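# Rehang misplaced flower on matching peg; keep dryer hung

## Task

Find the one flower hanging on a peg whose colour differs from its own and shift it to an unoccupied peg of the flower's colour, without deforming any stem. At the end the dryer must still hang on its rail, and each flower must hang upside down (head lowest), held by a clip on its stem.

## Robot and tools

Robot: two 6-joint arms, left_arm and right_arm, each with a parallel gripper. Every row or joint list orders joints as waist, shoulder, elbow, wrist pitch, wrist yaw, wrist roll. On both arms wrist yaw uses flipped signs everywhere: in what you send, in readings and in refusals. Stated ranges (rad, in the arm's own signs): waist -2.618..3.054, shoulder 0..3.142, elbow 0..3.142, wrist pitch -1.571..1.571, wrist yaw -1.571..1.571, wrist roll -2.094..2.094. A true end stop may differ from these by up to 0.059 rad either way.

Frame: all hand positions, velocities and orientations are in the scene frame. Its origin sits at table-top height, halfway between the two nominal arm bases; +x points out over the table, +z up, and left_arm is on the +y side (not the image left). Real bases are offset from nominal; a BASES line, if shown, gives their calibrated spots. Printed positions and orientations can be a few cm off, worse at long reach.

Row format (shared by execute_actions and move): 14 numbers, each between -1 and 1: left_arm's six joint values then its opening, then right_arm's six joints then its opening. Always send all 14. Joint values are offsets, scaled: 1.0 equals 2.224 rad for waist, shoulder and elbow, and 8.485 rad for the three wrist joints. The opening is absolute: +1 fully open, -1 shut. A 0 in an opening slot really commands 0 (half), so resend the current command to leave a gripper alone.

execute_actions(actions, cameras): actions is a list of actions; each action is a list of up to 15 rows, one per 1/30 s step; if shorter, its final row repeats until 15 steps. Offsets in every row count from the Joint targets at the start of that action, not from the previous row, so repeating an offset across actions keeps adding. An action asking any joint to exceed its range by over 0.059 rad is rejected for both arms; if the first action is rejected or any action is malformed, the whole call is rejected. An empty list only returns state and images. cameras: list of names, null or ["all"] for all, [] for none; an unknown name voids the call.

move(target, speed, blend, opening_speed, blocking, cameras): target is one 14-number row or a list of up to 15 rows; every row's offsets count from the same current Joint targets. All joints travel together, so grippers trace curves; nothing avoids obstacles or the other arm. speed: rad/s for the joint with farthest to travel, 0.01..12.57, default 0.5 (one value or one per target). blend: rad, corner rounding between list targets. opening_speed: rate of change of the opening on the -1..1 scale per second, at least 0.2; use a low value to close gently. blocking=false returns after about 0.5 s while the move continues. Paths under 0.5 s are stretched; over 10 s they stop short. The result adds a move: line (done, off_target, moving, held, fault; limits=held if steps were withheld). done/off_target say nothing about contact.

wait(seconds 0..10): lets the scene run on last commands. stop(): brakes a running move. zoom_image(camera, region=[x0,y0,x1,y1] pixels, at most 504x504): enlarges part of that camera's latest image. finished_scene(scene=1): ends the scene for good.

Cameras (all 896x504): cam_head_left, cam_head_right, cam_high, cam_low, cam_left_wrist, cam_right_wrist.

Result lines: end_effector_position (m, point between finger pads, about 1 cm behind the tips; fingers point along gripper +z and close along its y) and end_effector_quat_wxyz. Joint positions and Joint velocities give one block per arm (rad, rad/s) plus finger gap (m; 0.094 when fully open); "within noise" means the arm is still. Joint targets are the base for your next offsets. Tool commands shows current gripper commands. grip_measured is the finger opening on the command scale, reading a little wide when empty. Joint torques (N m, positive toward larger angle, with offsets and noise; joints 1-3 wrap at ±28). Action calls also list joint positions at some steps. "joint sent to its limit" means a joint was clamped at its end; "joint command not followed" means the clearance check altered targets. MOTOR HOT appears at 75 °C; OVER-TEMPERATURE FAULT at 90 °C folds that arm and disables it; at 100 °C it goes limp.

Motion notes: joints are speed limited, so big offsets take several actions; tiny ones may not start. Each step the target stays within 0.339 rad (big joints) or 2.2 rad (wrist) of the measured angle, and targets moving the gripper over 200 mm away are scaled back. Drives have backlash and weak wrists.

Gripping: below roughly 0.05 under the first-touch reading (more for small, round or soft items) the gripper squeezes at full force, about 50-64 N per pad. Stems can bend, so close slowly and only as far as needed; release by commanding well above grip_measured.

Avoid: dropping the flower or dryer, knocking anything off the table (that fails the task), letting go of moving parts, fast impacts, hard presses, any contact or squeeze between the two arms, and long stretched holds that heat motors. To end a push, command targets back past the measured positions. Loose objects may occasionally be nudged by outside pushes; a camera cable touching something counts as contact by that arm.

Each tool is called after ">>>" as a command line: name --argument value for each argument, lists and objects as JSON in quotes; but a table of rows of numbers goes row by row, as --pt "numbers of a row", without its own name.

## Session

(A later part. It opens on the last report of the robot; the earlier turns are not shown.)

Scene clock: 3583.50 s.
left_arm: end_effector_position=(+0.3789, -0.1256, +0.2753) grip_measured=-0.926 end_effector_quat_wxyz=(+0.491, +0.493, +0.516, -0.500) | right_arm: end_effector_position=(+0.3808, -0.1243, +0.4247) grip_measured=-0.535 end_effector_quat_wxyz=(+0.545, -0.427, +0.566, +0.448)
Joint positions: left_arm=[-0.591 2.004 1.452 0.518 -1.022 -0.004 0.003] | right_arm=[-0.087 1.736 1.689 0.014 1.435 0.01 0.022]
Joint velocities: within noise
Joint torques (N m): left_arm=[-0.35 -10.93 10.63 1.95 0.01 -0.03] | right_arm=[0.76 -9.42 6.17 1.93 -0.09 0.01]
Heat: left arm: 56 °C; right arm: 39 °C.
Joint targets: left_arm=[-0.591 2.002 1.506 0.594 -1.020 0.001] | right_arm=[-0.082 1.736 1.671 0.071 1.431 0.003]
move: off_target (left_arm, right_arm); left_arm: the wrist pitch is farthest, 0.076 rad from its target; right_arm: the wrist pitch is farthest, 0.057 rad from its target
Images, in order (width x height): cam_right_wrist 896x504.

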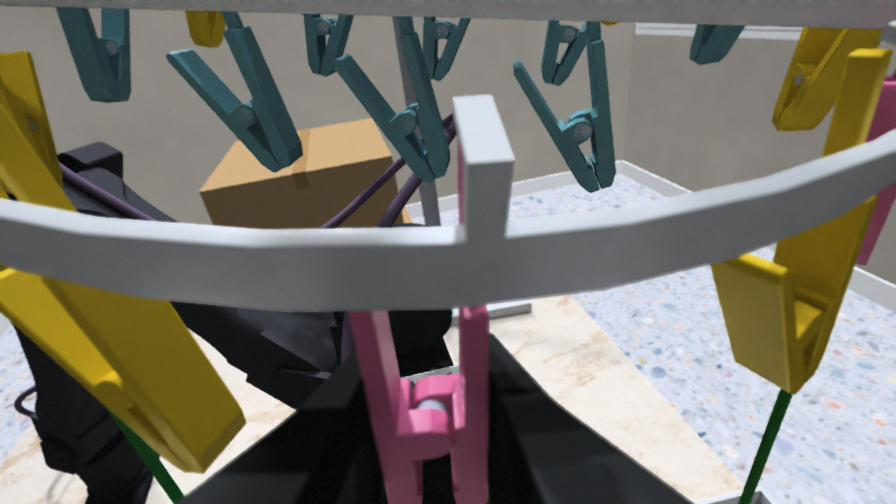

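>>> wait --seconds 0.1 --cameras '["cam_left_wrist", "cam_head_right", "cam_head_left", "cam_low", "cam_high"]'

>>> zoom_image --camera "cam_left_wrist" --region '[340, 0, 480, 120]'

>>> zoom_image --camera "cam_low" --region '[490, 110, 540, 170]'

>>> zoom_image --camera "cam_high" --region '[390, 205, 430, 265]'

>>> zoom_image --camera "cam_head_right" --region '[600, 130, 650, 190]'

Scene clock: 3603.93 s.
left_arm: end_effector_position=(+0.3789, -0.1256, +0.2756) grip_measured=-0.926 end_effector_quat_wxyz=(+0.491, +0.493, +0.515, -0.500) | right_arm: end_effector_position=(+0.3808, -0.1243, +0.4247) grip_measured=-0.535 end_effector_quat_wxyz=(+0.545, -0.427, +0.566, +0.448)
Joint positions: left_arm=[-0.591 2.004 1.452 0.52 -1.022 -0.004 0.003] | right_arm=[-0.087 1.736 1.689 0.014 1.435 0.01 0.022]
Joint velocities: within noise
Joint torques (N m): left_arm=[-0.23 -11.17 10.56 1.95 0.07 0] | right_arm=[0.75 -9.4 6.19 1.92 -0.09 0.01]
Heat: left arm: 58 °C; right arm: 39 °C.
Joint targets: left_arm=[-0.591 2.002 1.506 0.594 -1.020 0.001] | right_arm=[-0.082 1.736 1.671 0.071 1.431 0.003]
Tool commands: left_gripper/opening=-0.96 right_gripper/opening=-0.7
wait: 0.10 s; at rest from the start
Images, in order (width x height): cam_head_left 896x504, cam_head_right 896x504, cam_high 896x504, cam_low 896x504, cam_left_wrist 896x504.

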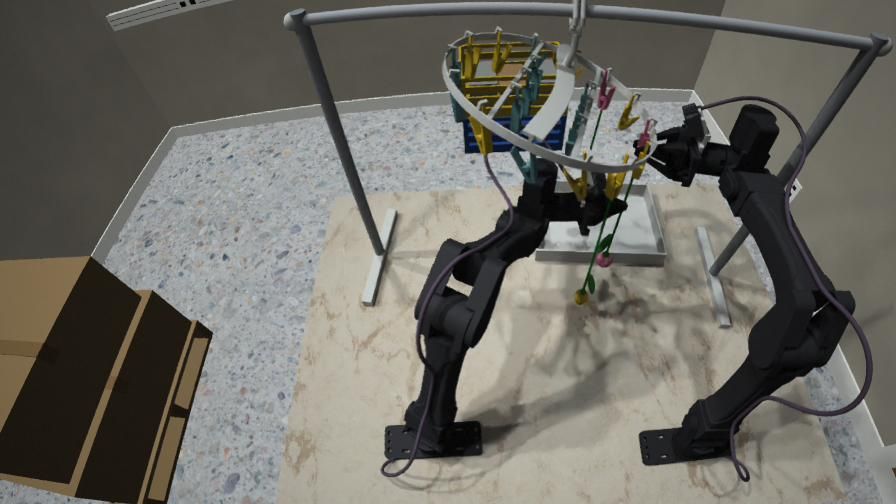

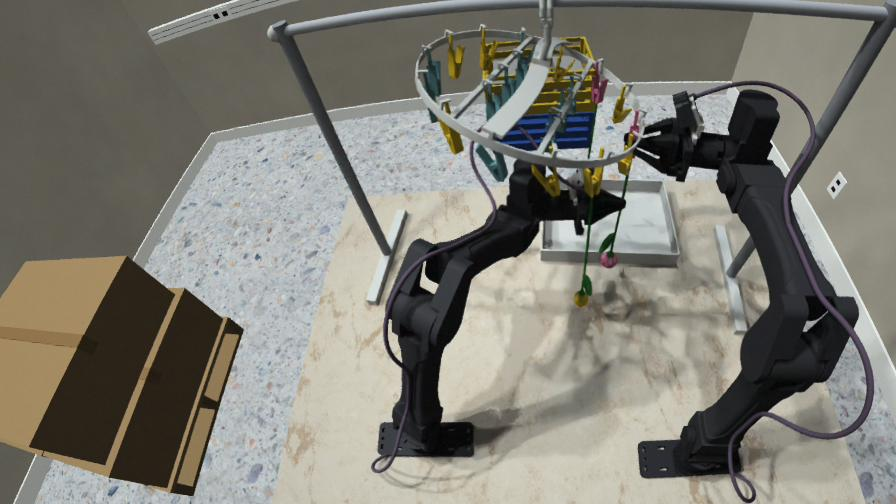

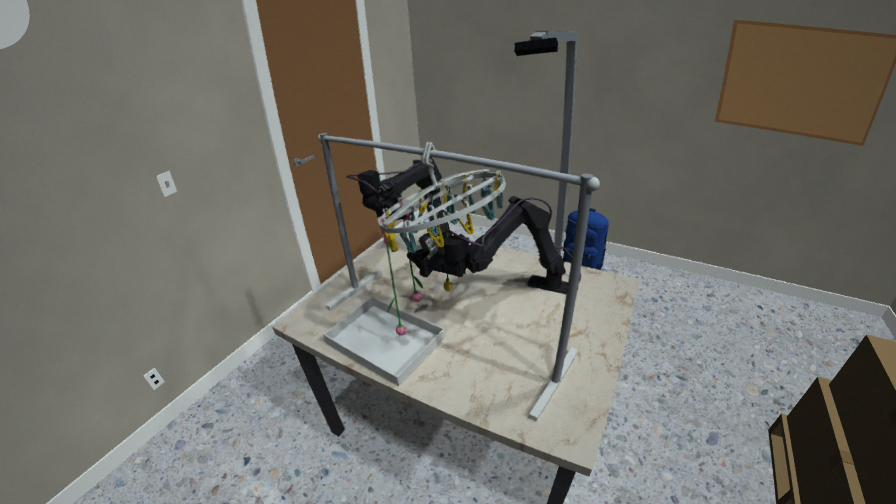

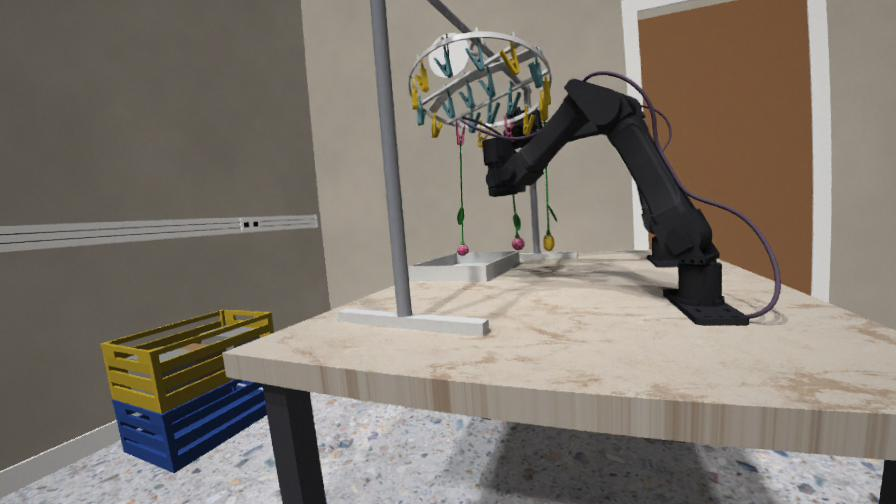

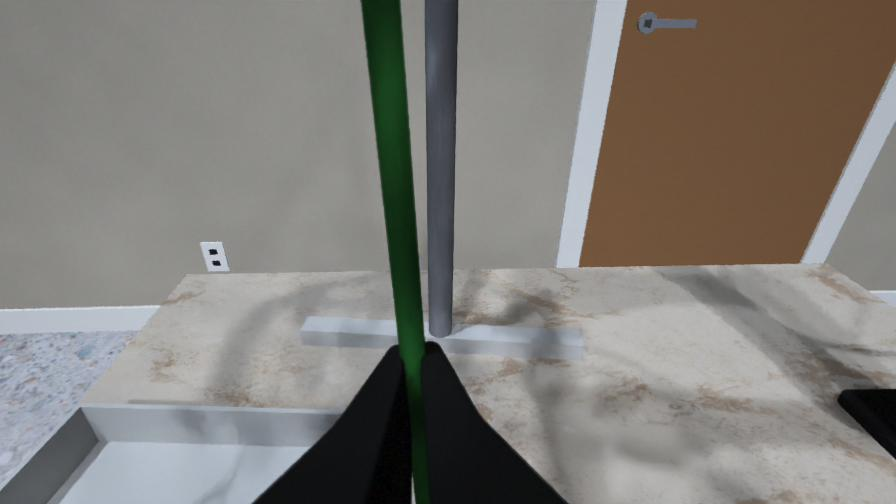

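Scaled by 3.600 from the camera's 896x504 image, which has a finer 1280x720 frame.

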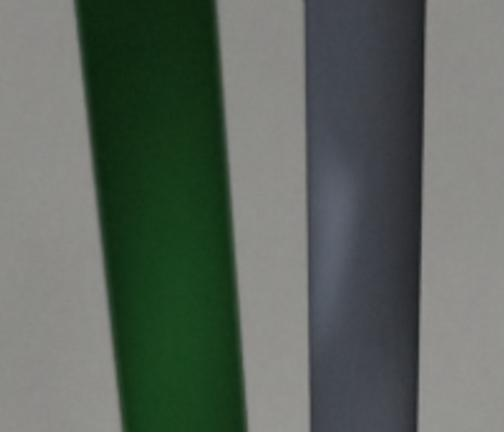

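Scaled by 8.400 from the camera's 896x504 image, which has a finer 1280x720 frame.

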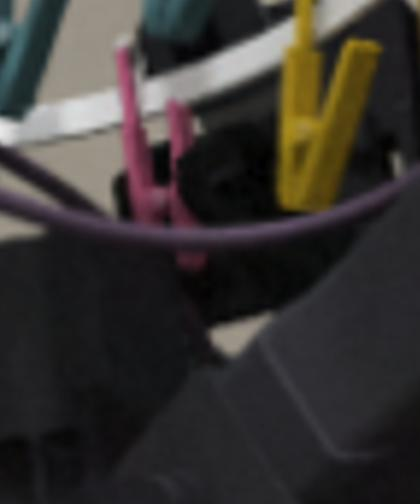

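Scaled by 8.400 from the camera's 896x504 image, which has a finer 1280x720 frame.

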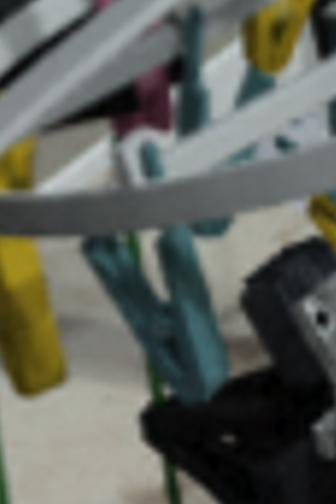

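Scaled by 8.400 from the camera's 896x504 image, which has a finer 1280x720 frame.

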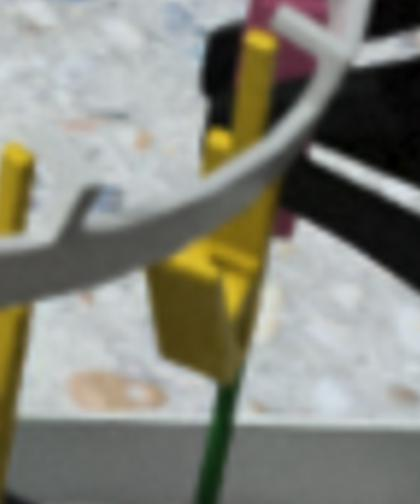

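>>> move --target '[0, -0.0375, -0.0549, 0.0021, 0, 0, -0.96, 0, 0, 0, 0, 0, 0, -0.7]' --speed 0.2 --cameras '["cam_right_wrist"]'

>>> zoom_image --camera "cam_right_wrist" --region '[390, 424, 510, 504]'

Scene clock: 3629.50 s.
left_arm: end_effector_position=(+0.3728, -0.1190, +0.2721) grip_measured=-0.926 end_effector_quat_wxyz=(+0.489, +0.490, +0.520, -0.500) | right_arm: end_effector_position=(+0.3808, -0.1243, +0.4248) grip_measured=-0.535 end_effector_quat_wxyz=(+0.546, -0.427, +0.565, +0.448)
Joint positions: left_arm=[-0.587 1.972 1.398 0.53 -1.021 -0.004 0.003] | right_arm=[-0.087 1.736 1.689 0.015 1.435 0.01 0.022]
Joint velocities: within noise
Joint torques (N m): left_arm=[-0.4 -15.69 4.62 2.04 0 0] | right_arm=[0.7 -9.42 6.19 1.91 -0.09 0]
Heat: left arm: 59 °C; right arm: 39 °C.
Joint targets: left_arm=[-0.591 1.919 1.384 0.612 -1.020 0.001] | right_arm=[-0.082 1.736 1.671 0.071 1.431 0.003]
move: off_target (left_arm, right_arm); left_arm: the wrist pitch is farthest, 0.081 rad from its target; right_arm: the wrist pitch is farthest, 0.056 rad from its target
Images, in order (width x height): cam_right_wrist 896x504.

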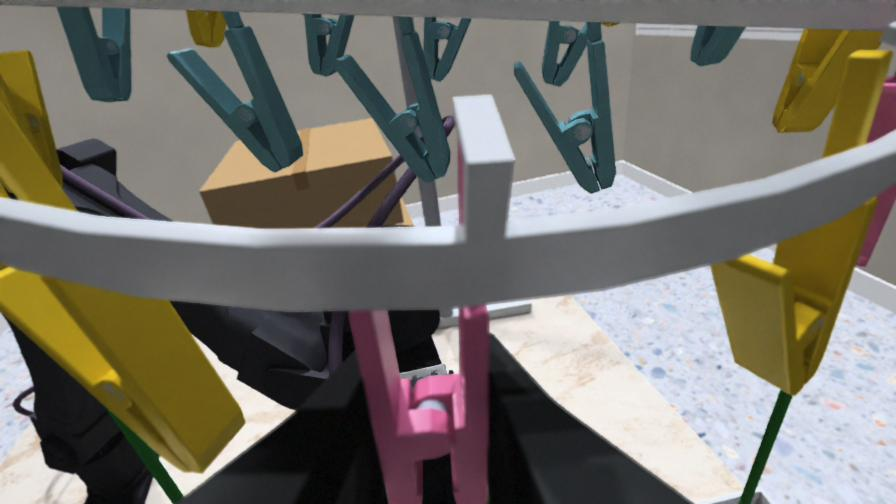

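Scaled by 4.200 from the camera's 896x504 image, which has a finer 1280x720 frame.

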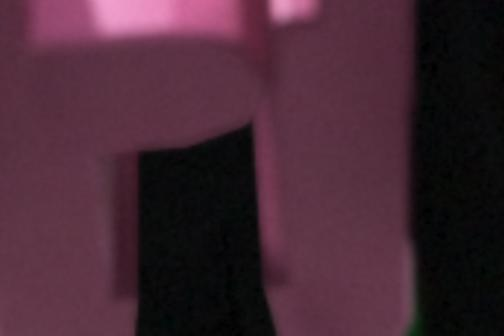

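>>> zoom_image --camera "cam_right_wrist" --region '[470, 474, 510, 504]'

Scaled by 12.600 from the camera's 896x504 image, which has a finer 1280x720 frame.

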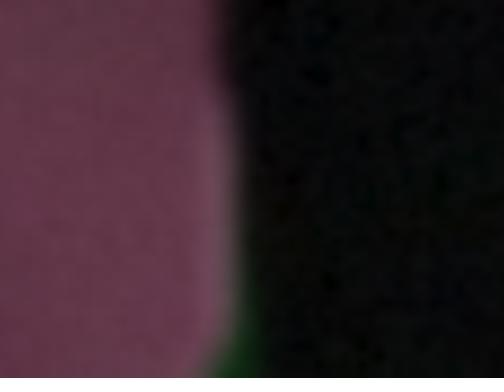

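>>> wait --seconds 0.1 --cameras '["cam_left_wrist", "cam_head_right", "cam_low", "cam_high", "cam_right_wrist"]'

>>> zoom_image --camera "cam_left_wrist" --region '[340, 0, 480, 120]'

>>> zoom_image --camera "cam_high" --region '[390, 205, 430, 265]'

>>> zoom_image --camera "cam_head_right" --region '[600, 130, 650, 190]'

Scene clock: 3655.97 s.
left_arm: end_effector_position=(+0.3728, -0.1190, +0.2721) grip_measured=-0.926 end_effector_quat_wxyz=(+0.489, +0.490, +0.520, -0.500) | right_arm: end_effector_position=(+0.3808, -0.1243, +0.4248) grip_measured=-0.535 end_effector_quat_wxyz=(+0.546, -0.427, +0.565, +0.448)
Joint positions: left_arm=[-0.587 1.972 1.398 0.53 -1.021 -0.004 0.003] | right_arm=[-0.087 1.736 1.689 0.015 1.435 0.01 0.022]
Joint velocities: within noise
Joint torques (N m): left_arm=[-0.43 -15.79 4.56 1.99 0.02 -0.02] | right_arm=[0.75 -9.42 6.19 1.91 -0.09 0.01]
Heat: left arm: 63 °C; right arm: 39 °C.
Joint targets: left_arm=[-0.591 1.919 1.384 0.612 -1.020 0.001] | right_arm=[-0.082 1.736 1.671 0.071 1.431 0.003]
Tool commands: left_gripper/opening=-0.96 right_gripper/opening=-0.7
wait: 0.10 s; at rest from the start
Images, in order (width x height): cam_head_right 896x504, cam_high 896x504, cam_low 896x504, cam_left_wrist 896x504, cam_right_wrist 896x504.

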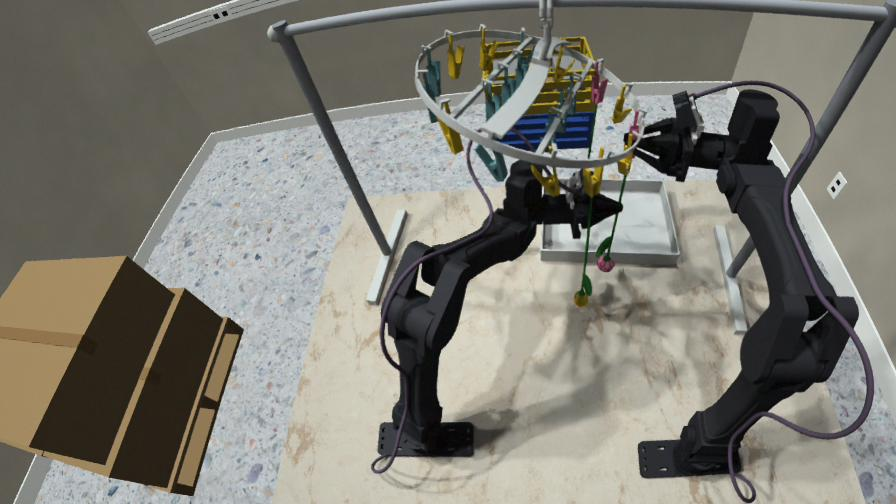

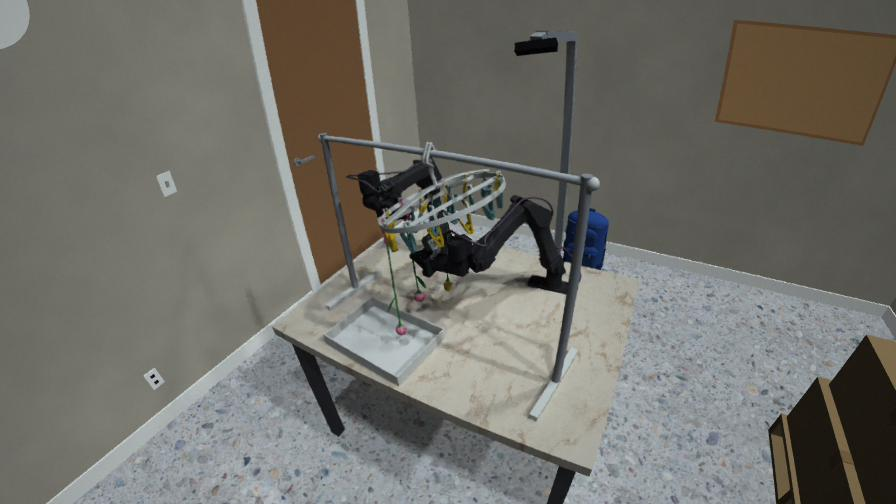

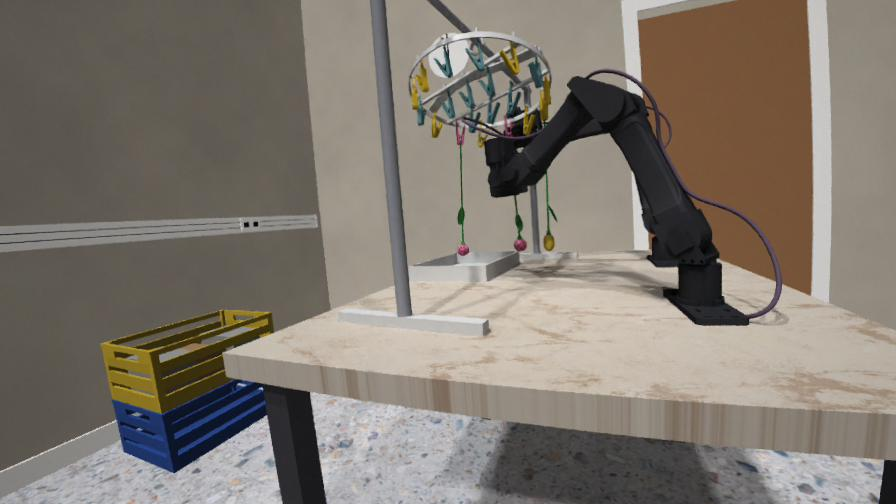

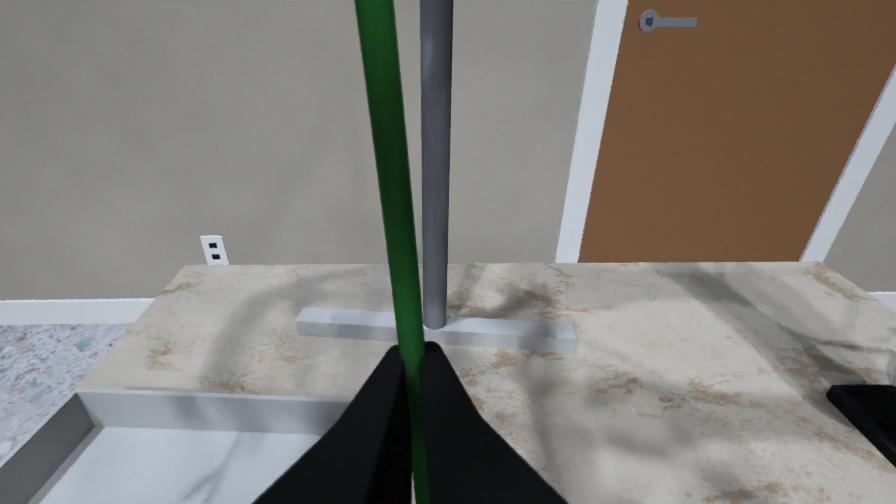

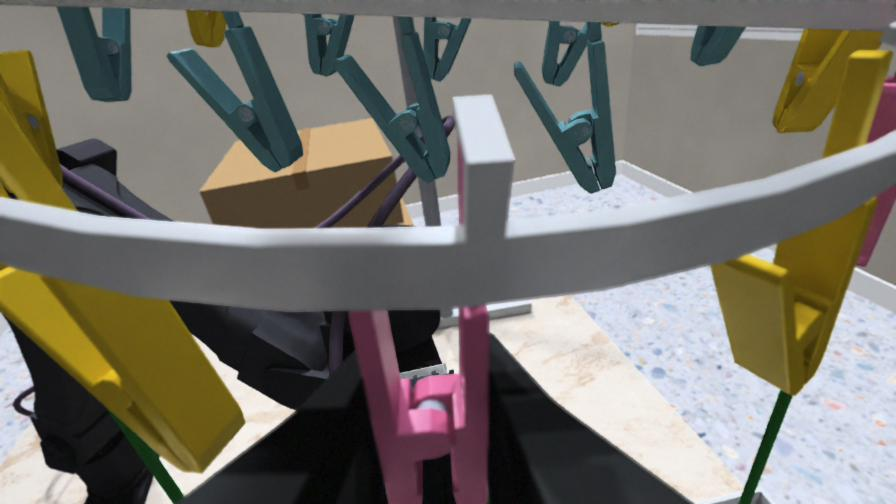

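Scaled by 3.600 from the camera's 896x504 image, which has a finer 1280x720 frame.

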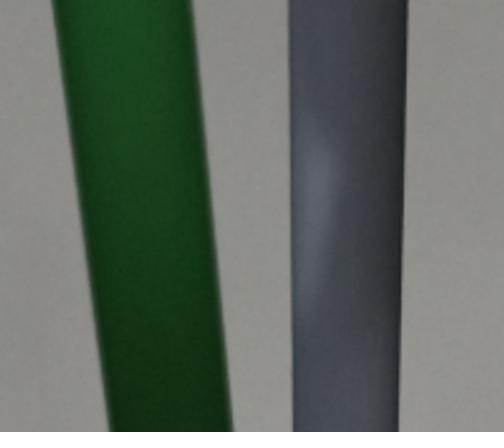

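Scaled by 8.400 from the camera's 896x504 image, which has a finer 1280x720 frame.

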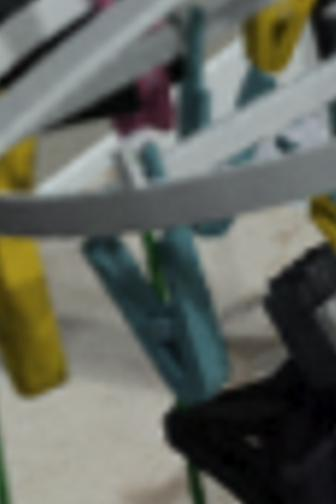

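Scaled by 8.400 from the camera's 896x504 image, which has a finer 1280x720 frame.

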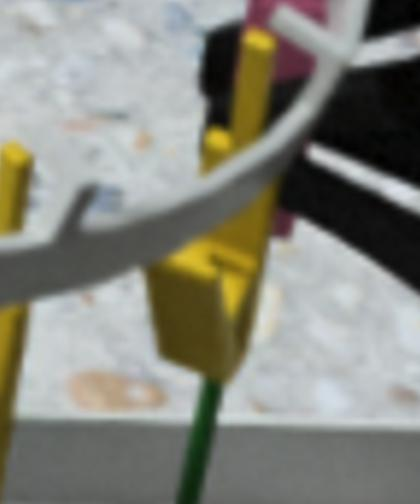

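>>> move --target '[0, 0.0418, 0, 0.0047, 0, 0, -0.96, 0, 0, 0, 0, 0, 0, -0.7]' --speed 0.2 --cameras '["cam_right_wrist", "cam_left_wrist"]'

>>> zoom_image --camera "cam_left_wrist" --region '[340, 0, 480, 120]'

>>> zoom_image --camera "cam_right_wrist" --region '[390, 424, 510, 504]'

Scene clock: 3747.07 s.
left_arm: end_effector_position=(+0.3786, -0.1224, +0.2570) grip_measured=-0.926 end_effector_quat_wxyz=(+0.490, +0.490, +0.520, -0.499) | right_arm: end_effector_position=(+0.3810, -0.1250, +0.4251) grip_measured=-0.535 end_effector_quat_wxyz=(+0.547, -0.428, +0.565, +0.446)
Joint positions: left_arm=[-0.587 2.016 1.398 0.576 -1.021 -0.004 0.003] | right_arm=[-0.089 1.736 1.689 0.019 1.435 0.01 0.022]
Joint velocities: within noise
Joint torques (N m): left_arm=[-0.31 -11.28 4.53 1.97 0.07 0.01] | right_arm=[0.75 -9.42 6.19 1.88 -0.09 0.01]
Heat: left arm: 67 °C; right arm: 39 °C.
Joint targets: left_arm=[-0.591 2.012 1.384 0.652 -1.020 0.001] | right_arm=[-0.082 1.736 1.671 0.071 1.431 0.003]
move: off_target (left_arm, right_arm); left_arm: the wrist pitch is farthest, 0.075 rad from its target; right_arm: the wrist pitch is farthest, 0.052 rad from its target
Images, in order (width x height): cam_left_wrist 896x504, cam_right_wrist 896x504.

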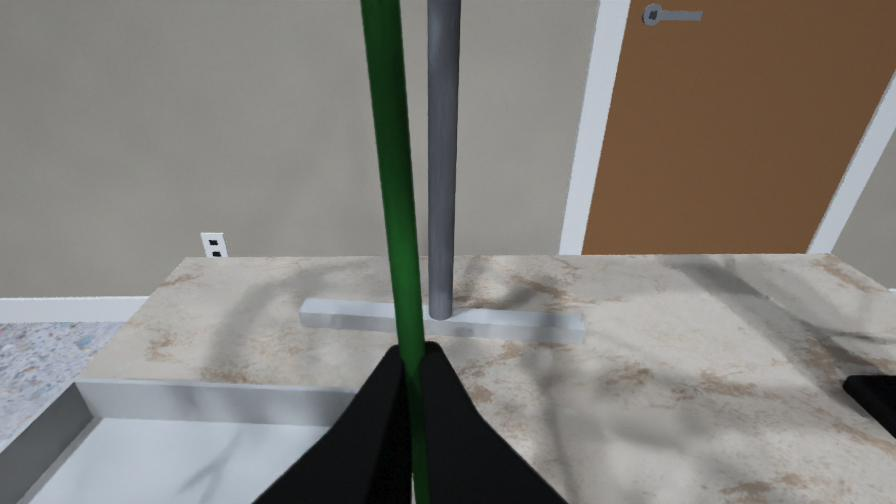

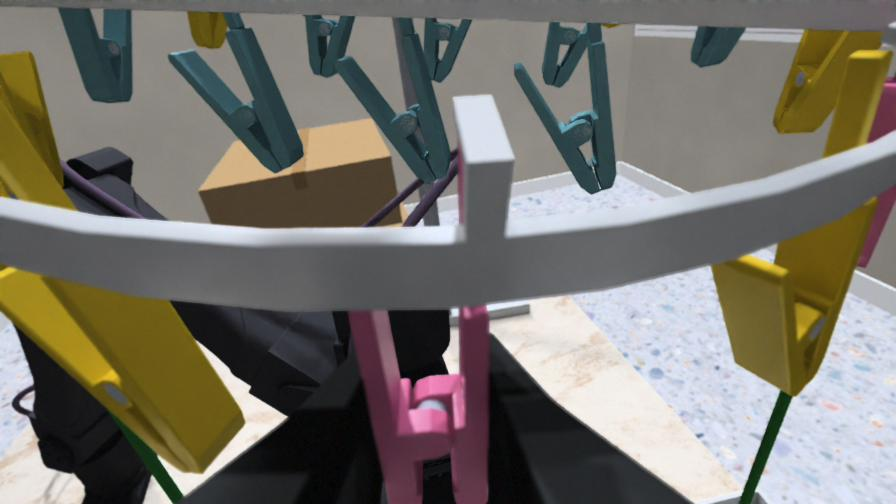

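Scaled by 3.600 from the camera's 896x504 image, which has a finer 1280x720 frame.

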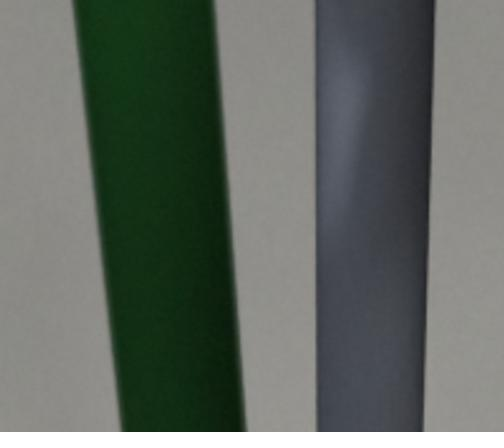

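Scaled by 4.200 from the camera's 896x504 image, which has a finer 1280x720 frame.

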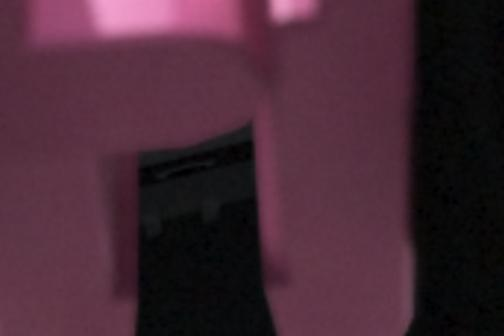

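>>> move --pt "-0.0063 -0.0312 -0.0333 0.0071 0.0018 0 -0.96 0 0 0 0 0 0 -0.7" --pt "-0.0063 -0.0099 -0.0333 0.0033 0.0018 0 -0.96 0 0 0 0 0 0 -0.7" --speed 0.2 --cameras '["cam_right_wrist", "cam_high"]'

>>> zoom_image --camera "cam_high" --region '[390, 205, 430, 265]'

>>> zoom_image --camera "cam_right_wrist" --region '[390, 424, 510, 504]'

Scene clock: 3769.70 s.
left_arm: end_effector_position=(+0.3648, -0.1251, +0.2426) grip_measured=-0.926 end_effector_quat_wxyz=(+0.483, +0.492, +0.522, -0.502) | right_arm: end_effector_position=(+0.3810, -0.1250, +0.4251) grip_measured=-0.535 end_effector_quat_wxyz=(+0.547, -0.428, +0.565, +0.446)
Joint positions: left_arm=[-0.607 2.002 1.325 0.624 -1.009 -0.004 0.003] | right_arm=[-0.089 1.736 1.689 0.019 1.435 0.01 0.022]
Joint velocities: within noise
Joint torques (N m): left_arm=[-0.58 -11.73 4.49 1.81 -0.03 0.01] | right_arm=[0.75 -9.42 6.17 1.88 -0.09 0.01]
Heat: left arm: 62 °C; right arm: 39 °C.
Joint targets: left_arm=[-0.605 1.990 1.310 0.680 -1.005 0.001] | right_arm=[-0.082 1.736 1.671 0.071 1.431 0.003]
move: off_target (left_arm, right_arm); left_arm: the wrist pitch is farthest, 0.056 rad from its target; right_arm: the wrist pitch is farthest, 0.052 rad from its target
Images, in order (width x height): cam_high 896x504, cam_right_wrist 896x504.

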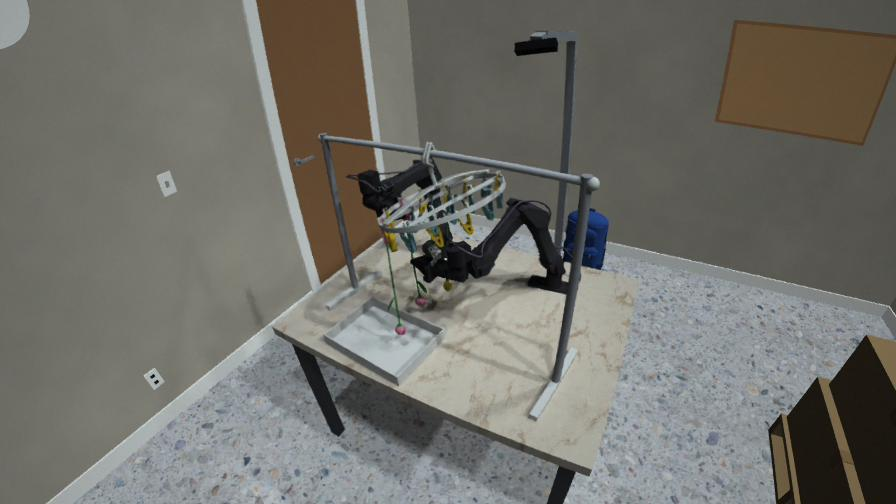

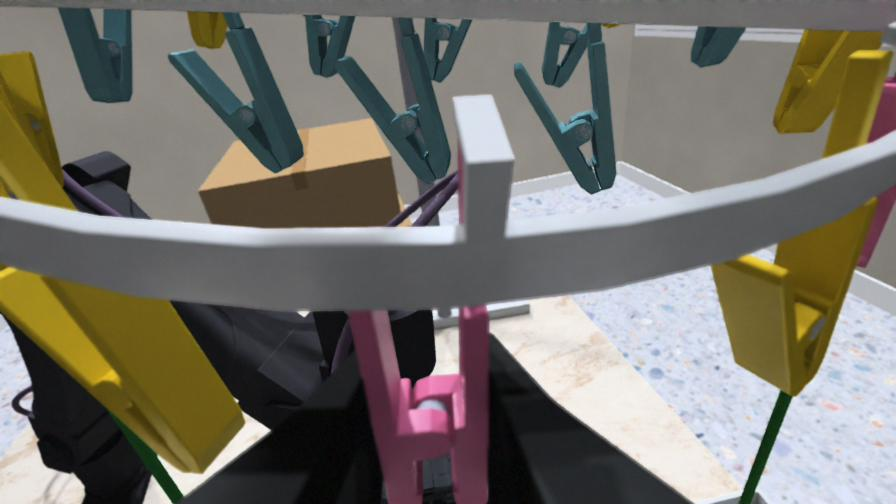

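Scaled by 8.400 from the camera's 896x504 image, which has a finer 1280x720 frame.

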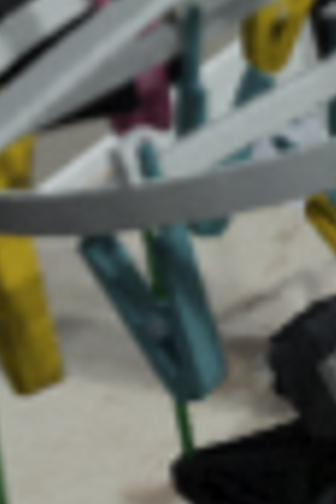

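Scaled by 4.200 from the camera's 896x504 image, which has a finer 1280x720 frame.

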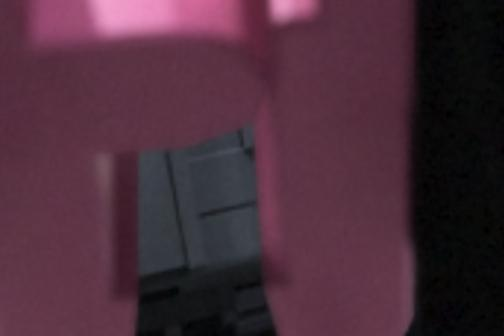

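>>> move --pt "0.0036 -0.0355 0.0647 -0.0212 0 0 -0.96 0 0 0 0 0 0 -0.7" --pt "0.0036 -0.0202 0.0647 -0.0212 0 0 -0.96 0 0 0 0 0 0 -0.7" --speed 0.2 --cameras '["cam_right_wrist", "cam_left_wrist", "cam_head_right", "cam_high"]'

>>> zoom_image --camera "cam_right_wrist" --region '[390, 424, 510, 504]'

>>> zoom_image --camera "cam_left_wrist" --region '[340, 0, 480, 120]'

>>> zoom_image --camera "cam_high" --region '[390, 205, 430, 265]'

>>> zoom_image --camera "cam_head_right" --region '[600, 130, 650, 190]'

Scene clock: 3830.80 s.
left_arm: end_effector_position=(+0.3691, -0.1226, +0.2814) grip_measured=-0.926 end_effector_quat_wxyz=(+0.497, +0.492, +0.514, -0.497) | right_arm: end_effector_position=(+0.3810, -0.1250, +0.4251) grip_measured=-0.535 end_effector_quat_wxyz=(+0.547, -0.428, +0.565, +0.446)
Joint positions: left_arm=[-0.599 1.958 1.403 0.534 -1.006 -0.004 0.003] | right_arm=[-0.089 1.736 1.689 0.019 1.435 0.01 0.022]
Joint velocities: within noise
Joint torques (N m): left_arm=[0.43 -11.64 10.26 0.96 0.07 -0.07] | right_arm=[0.75 -9.42 6.2 1.87 -0.09 0.01]
Heat: left arm: 62 °C; right arm: 40 °C.
Joint targets: left_arm=[-0.597 1.945 1.454 0.500 -1.005 0.001] | right_arm=[-0.082 1.736 1.671 0.071 1.431 0.003]
move: off_target (left_arm, right_arm); left_arm: the elbow is farthest, 0.051 rad from its target; right_arm: the wrist pitch is farthest, 0.052 rad from its target
Images, in order (width x height): cam_head_right 896x504, cam_high 896x504, cam_left_wrist 896x504, cam_right_wrist 896x504.

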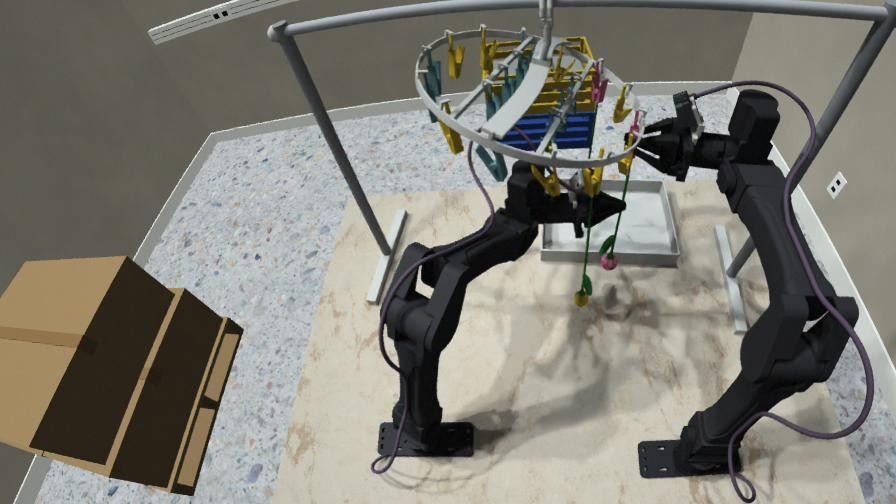

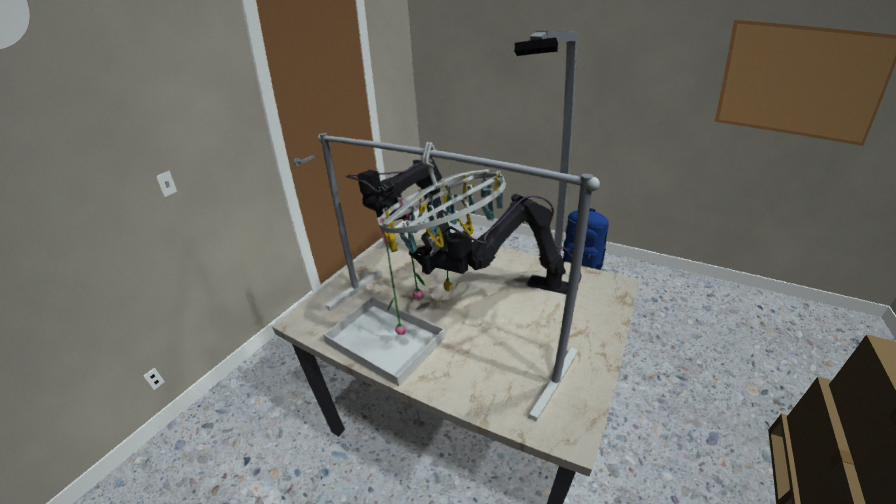

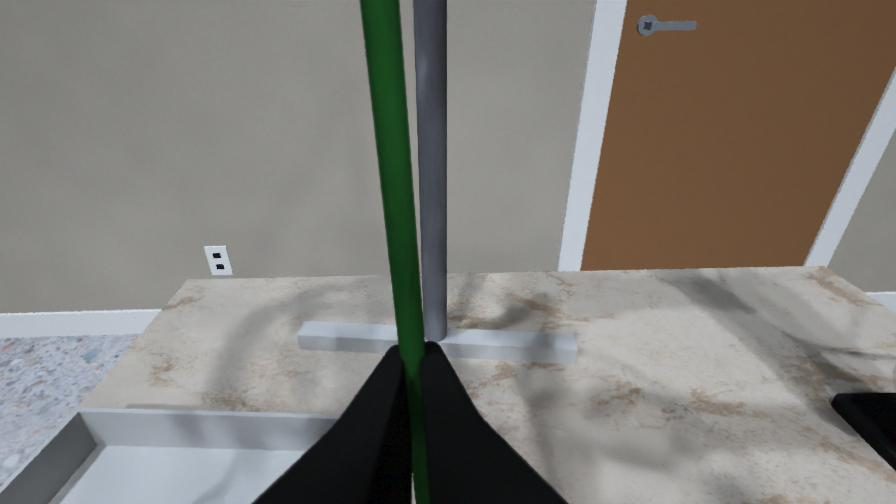

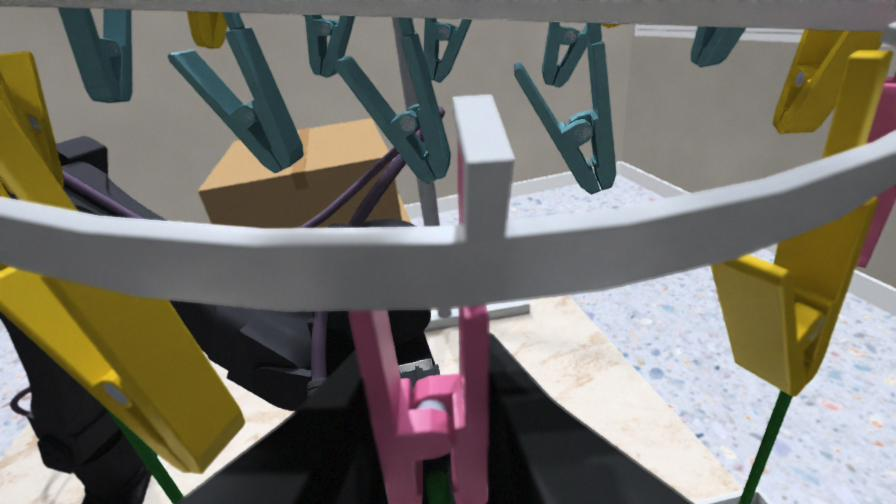

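Scaled by 4.200 from the camera's 896x504 image, which has a finer 1280x720 frame.

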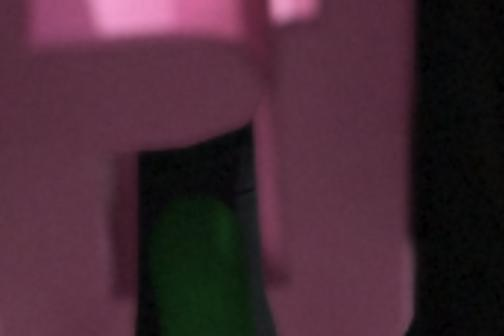

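Scaled by 3.600 from the camera's 896x504 image, which has a finer 1280x720 frame.

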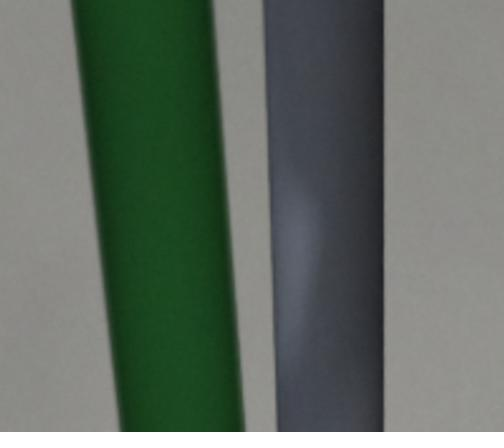

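Scaled by 8.400 from the camera's 896x504 image, which has a finer 1280x720 frame.

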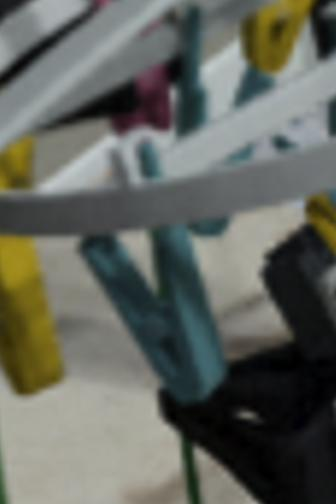

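Scaled by 8.400 from the camera's 896x504 image, which has a finer 1280x720 frame.

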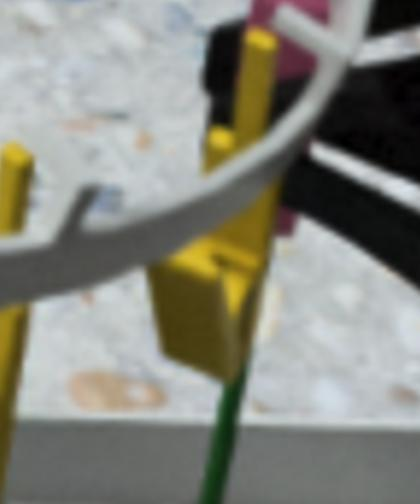

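>>> wait --seconds 0.1 --cameras '["cam_right_wrist", "cam_head_right", "cam_high"]'

>>> zoom_image --camera "cam_right_wrist" --region '[390, 424, 510, 504]'

Scene clock: 3856.43 s.
left_arm: end_effector_position=(+0.3697, -0.1221, +0.2811) grip_measured=-0.926 end_effector_quat_wxyz=(+0.497, +0.491, +0.515, -0.497) | right_arm: end_effector_position=(+0.3810, -0.1250, +0.4251) grip_measured=-0.535 end_effector_quat_wxyz=(+0.547, -0.428, +0.565, +0.446)
Joint positions: left_arm=[-0.598 1.958 1.403 0.532 -1.006 -0.004 0.003] | right_arm=[-0.089 1.736 1.689 0.019 1.435 0.01 0.022]
Joint velocities: within noise
Joint torques (N m): left_arm=[0.43 -11.77 10.3 1.02 0.06 0] | right_arm=[0.75 -9.4 6.19 1.88 -0.09 0]
Heat: left arm: 65 °C; right arm: 40 °C.
Joint targets: left_arm=[-0.597 1.945 1.454 0.500 -1.005 0.001] | right_arm=[-0.082 1.736 1.671 0.071 1.431 0.003]
Tool commands: left_gripper/opening=-0.96 right_gripper/opening=-0.7
wait: 0.10 s; at rest from the start
Images, in order (width x height): cam_head_right 896x504, cam_high 896x504, cam_right_wrist 896x504.

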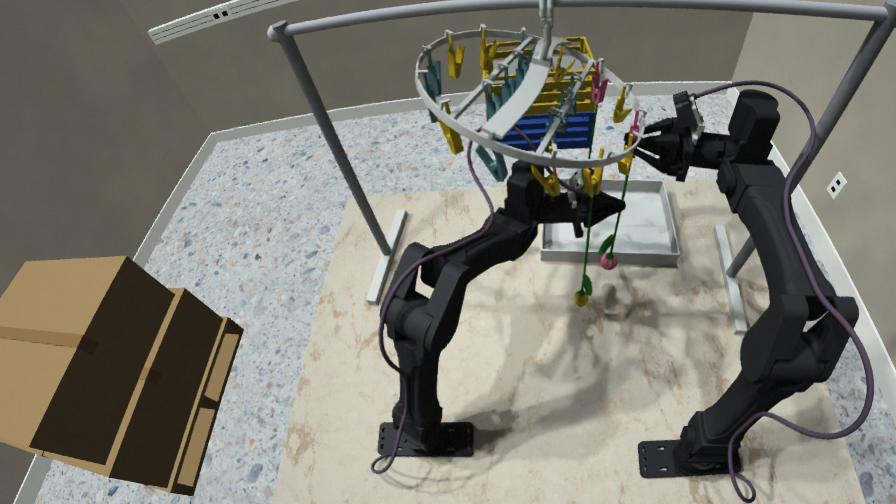

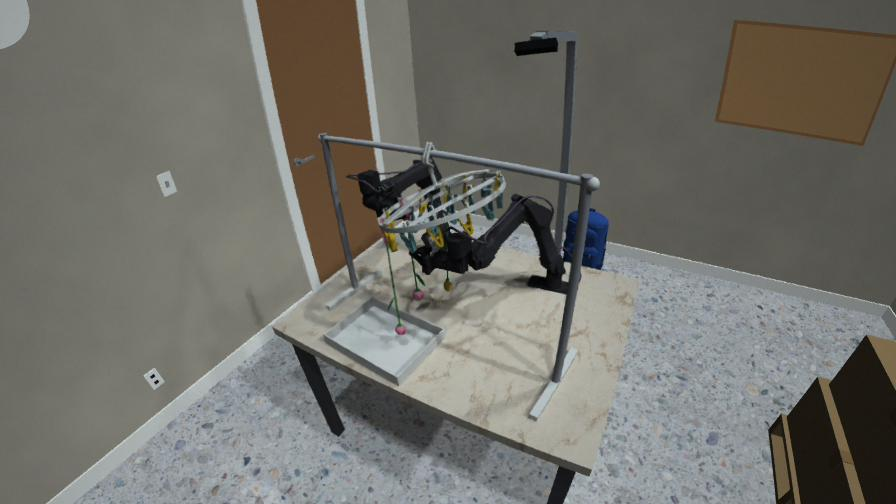

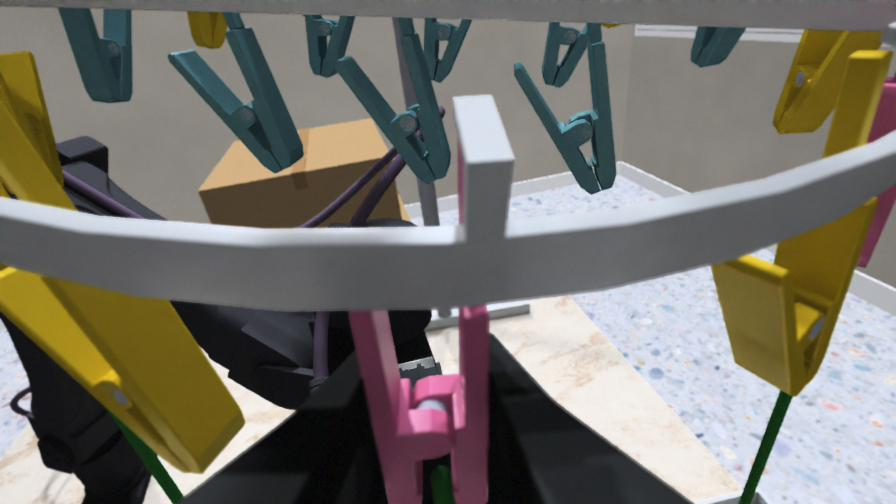

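Scaled by 4.200 from the camera's 896x504 image, which has a finer 1280x720 frame.

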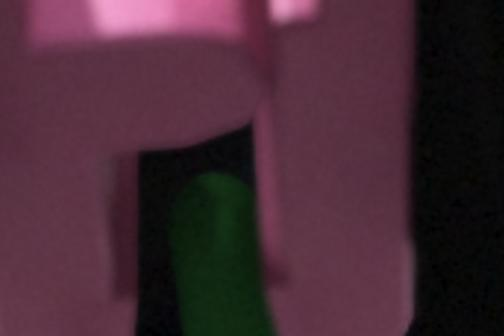

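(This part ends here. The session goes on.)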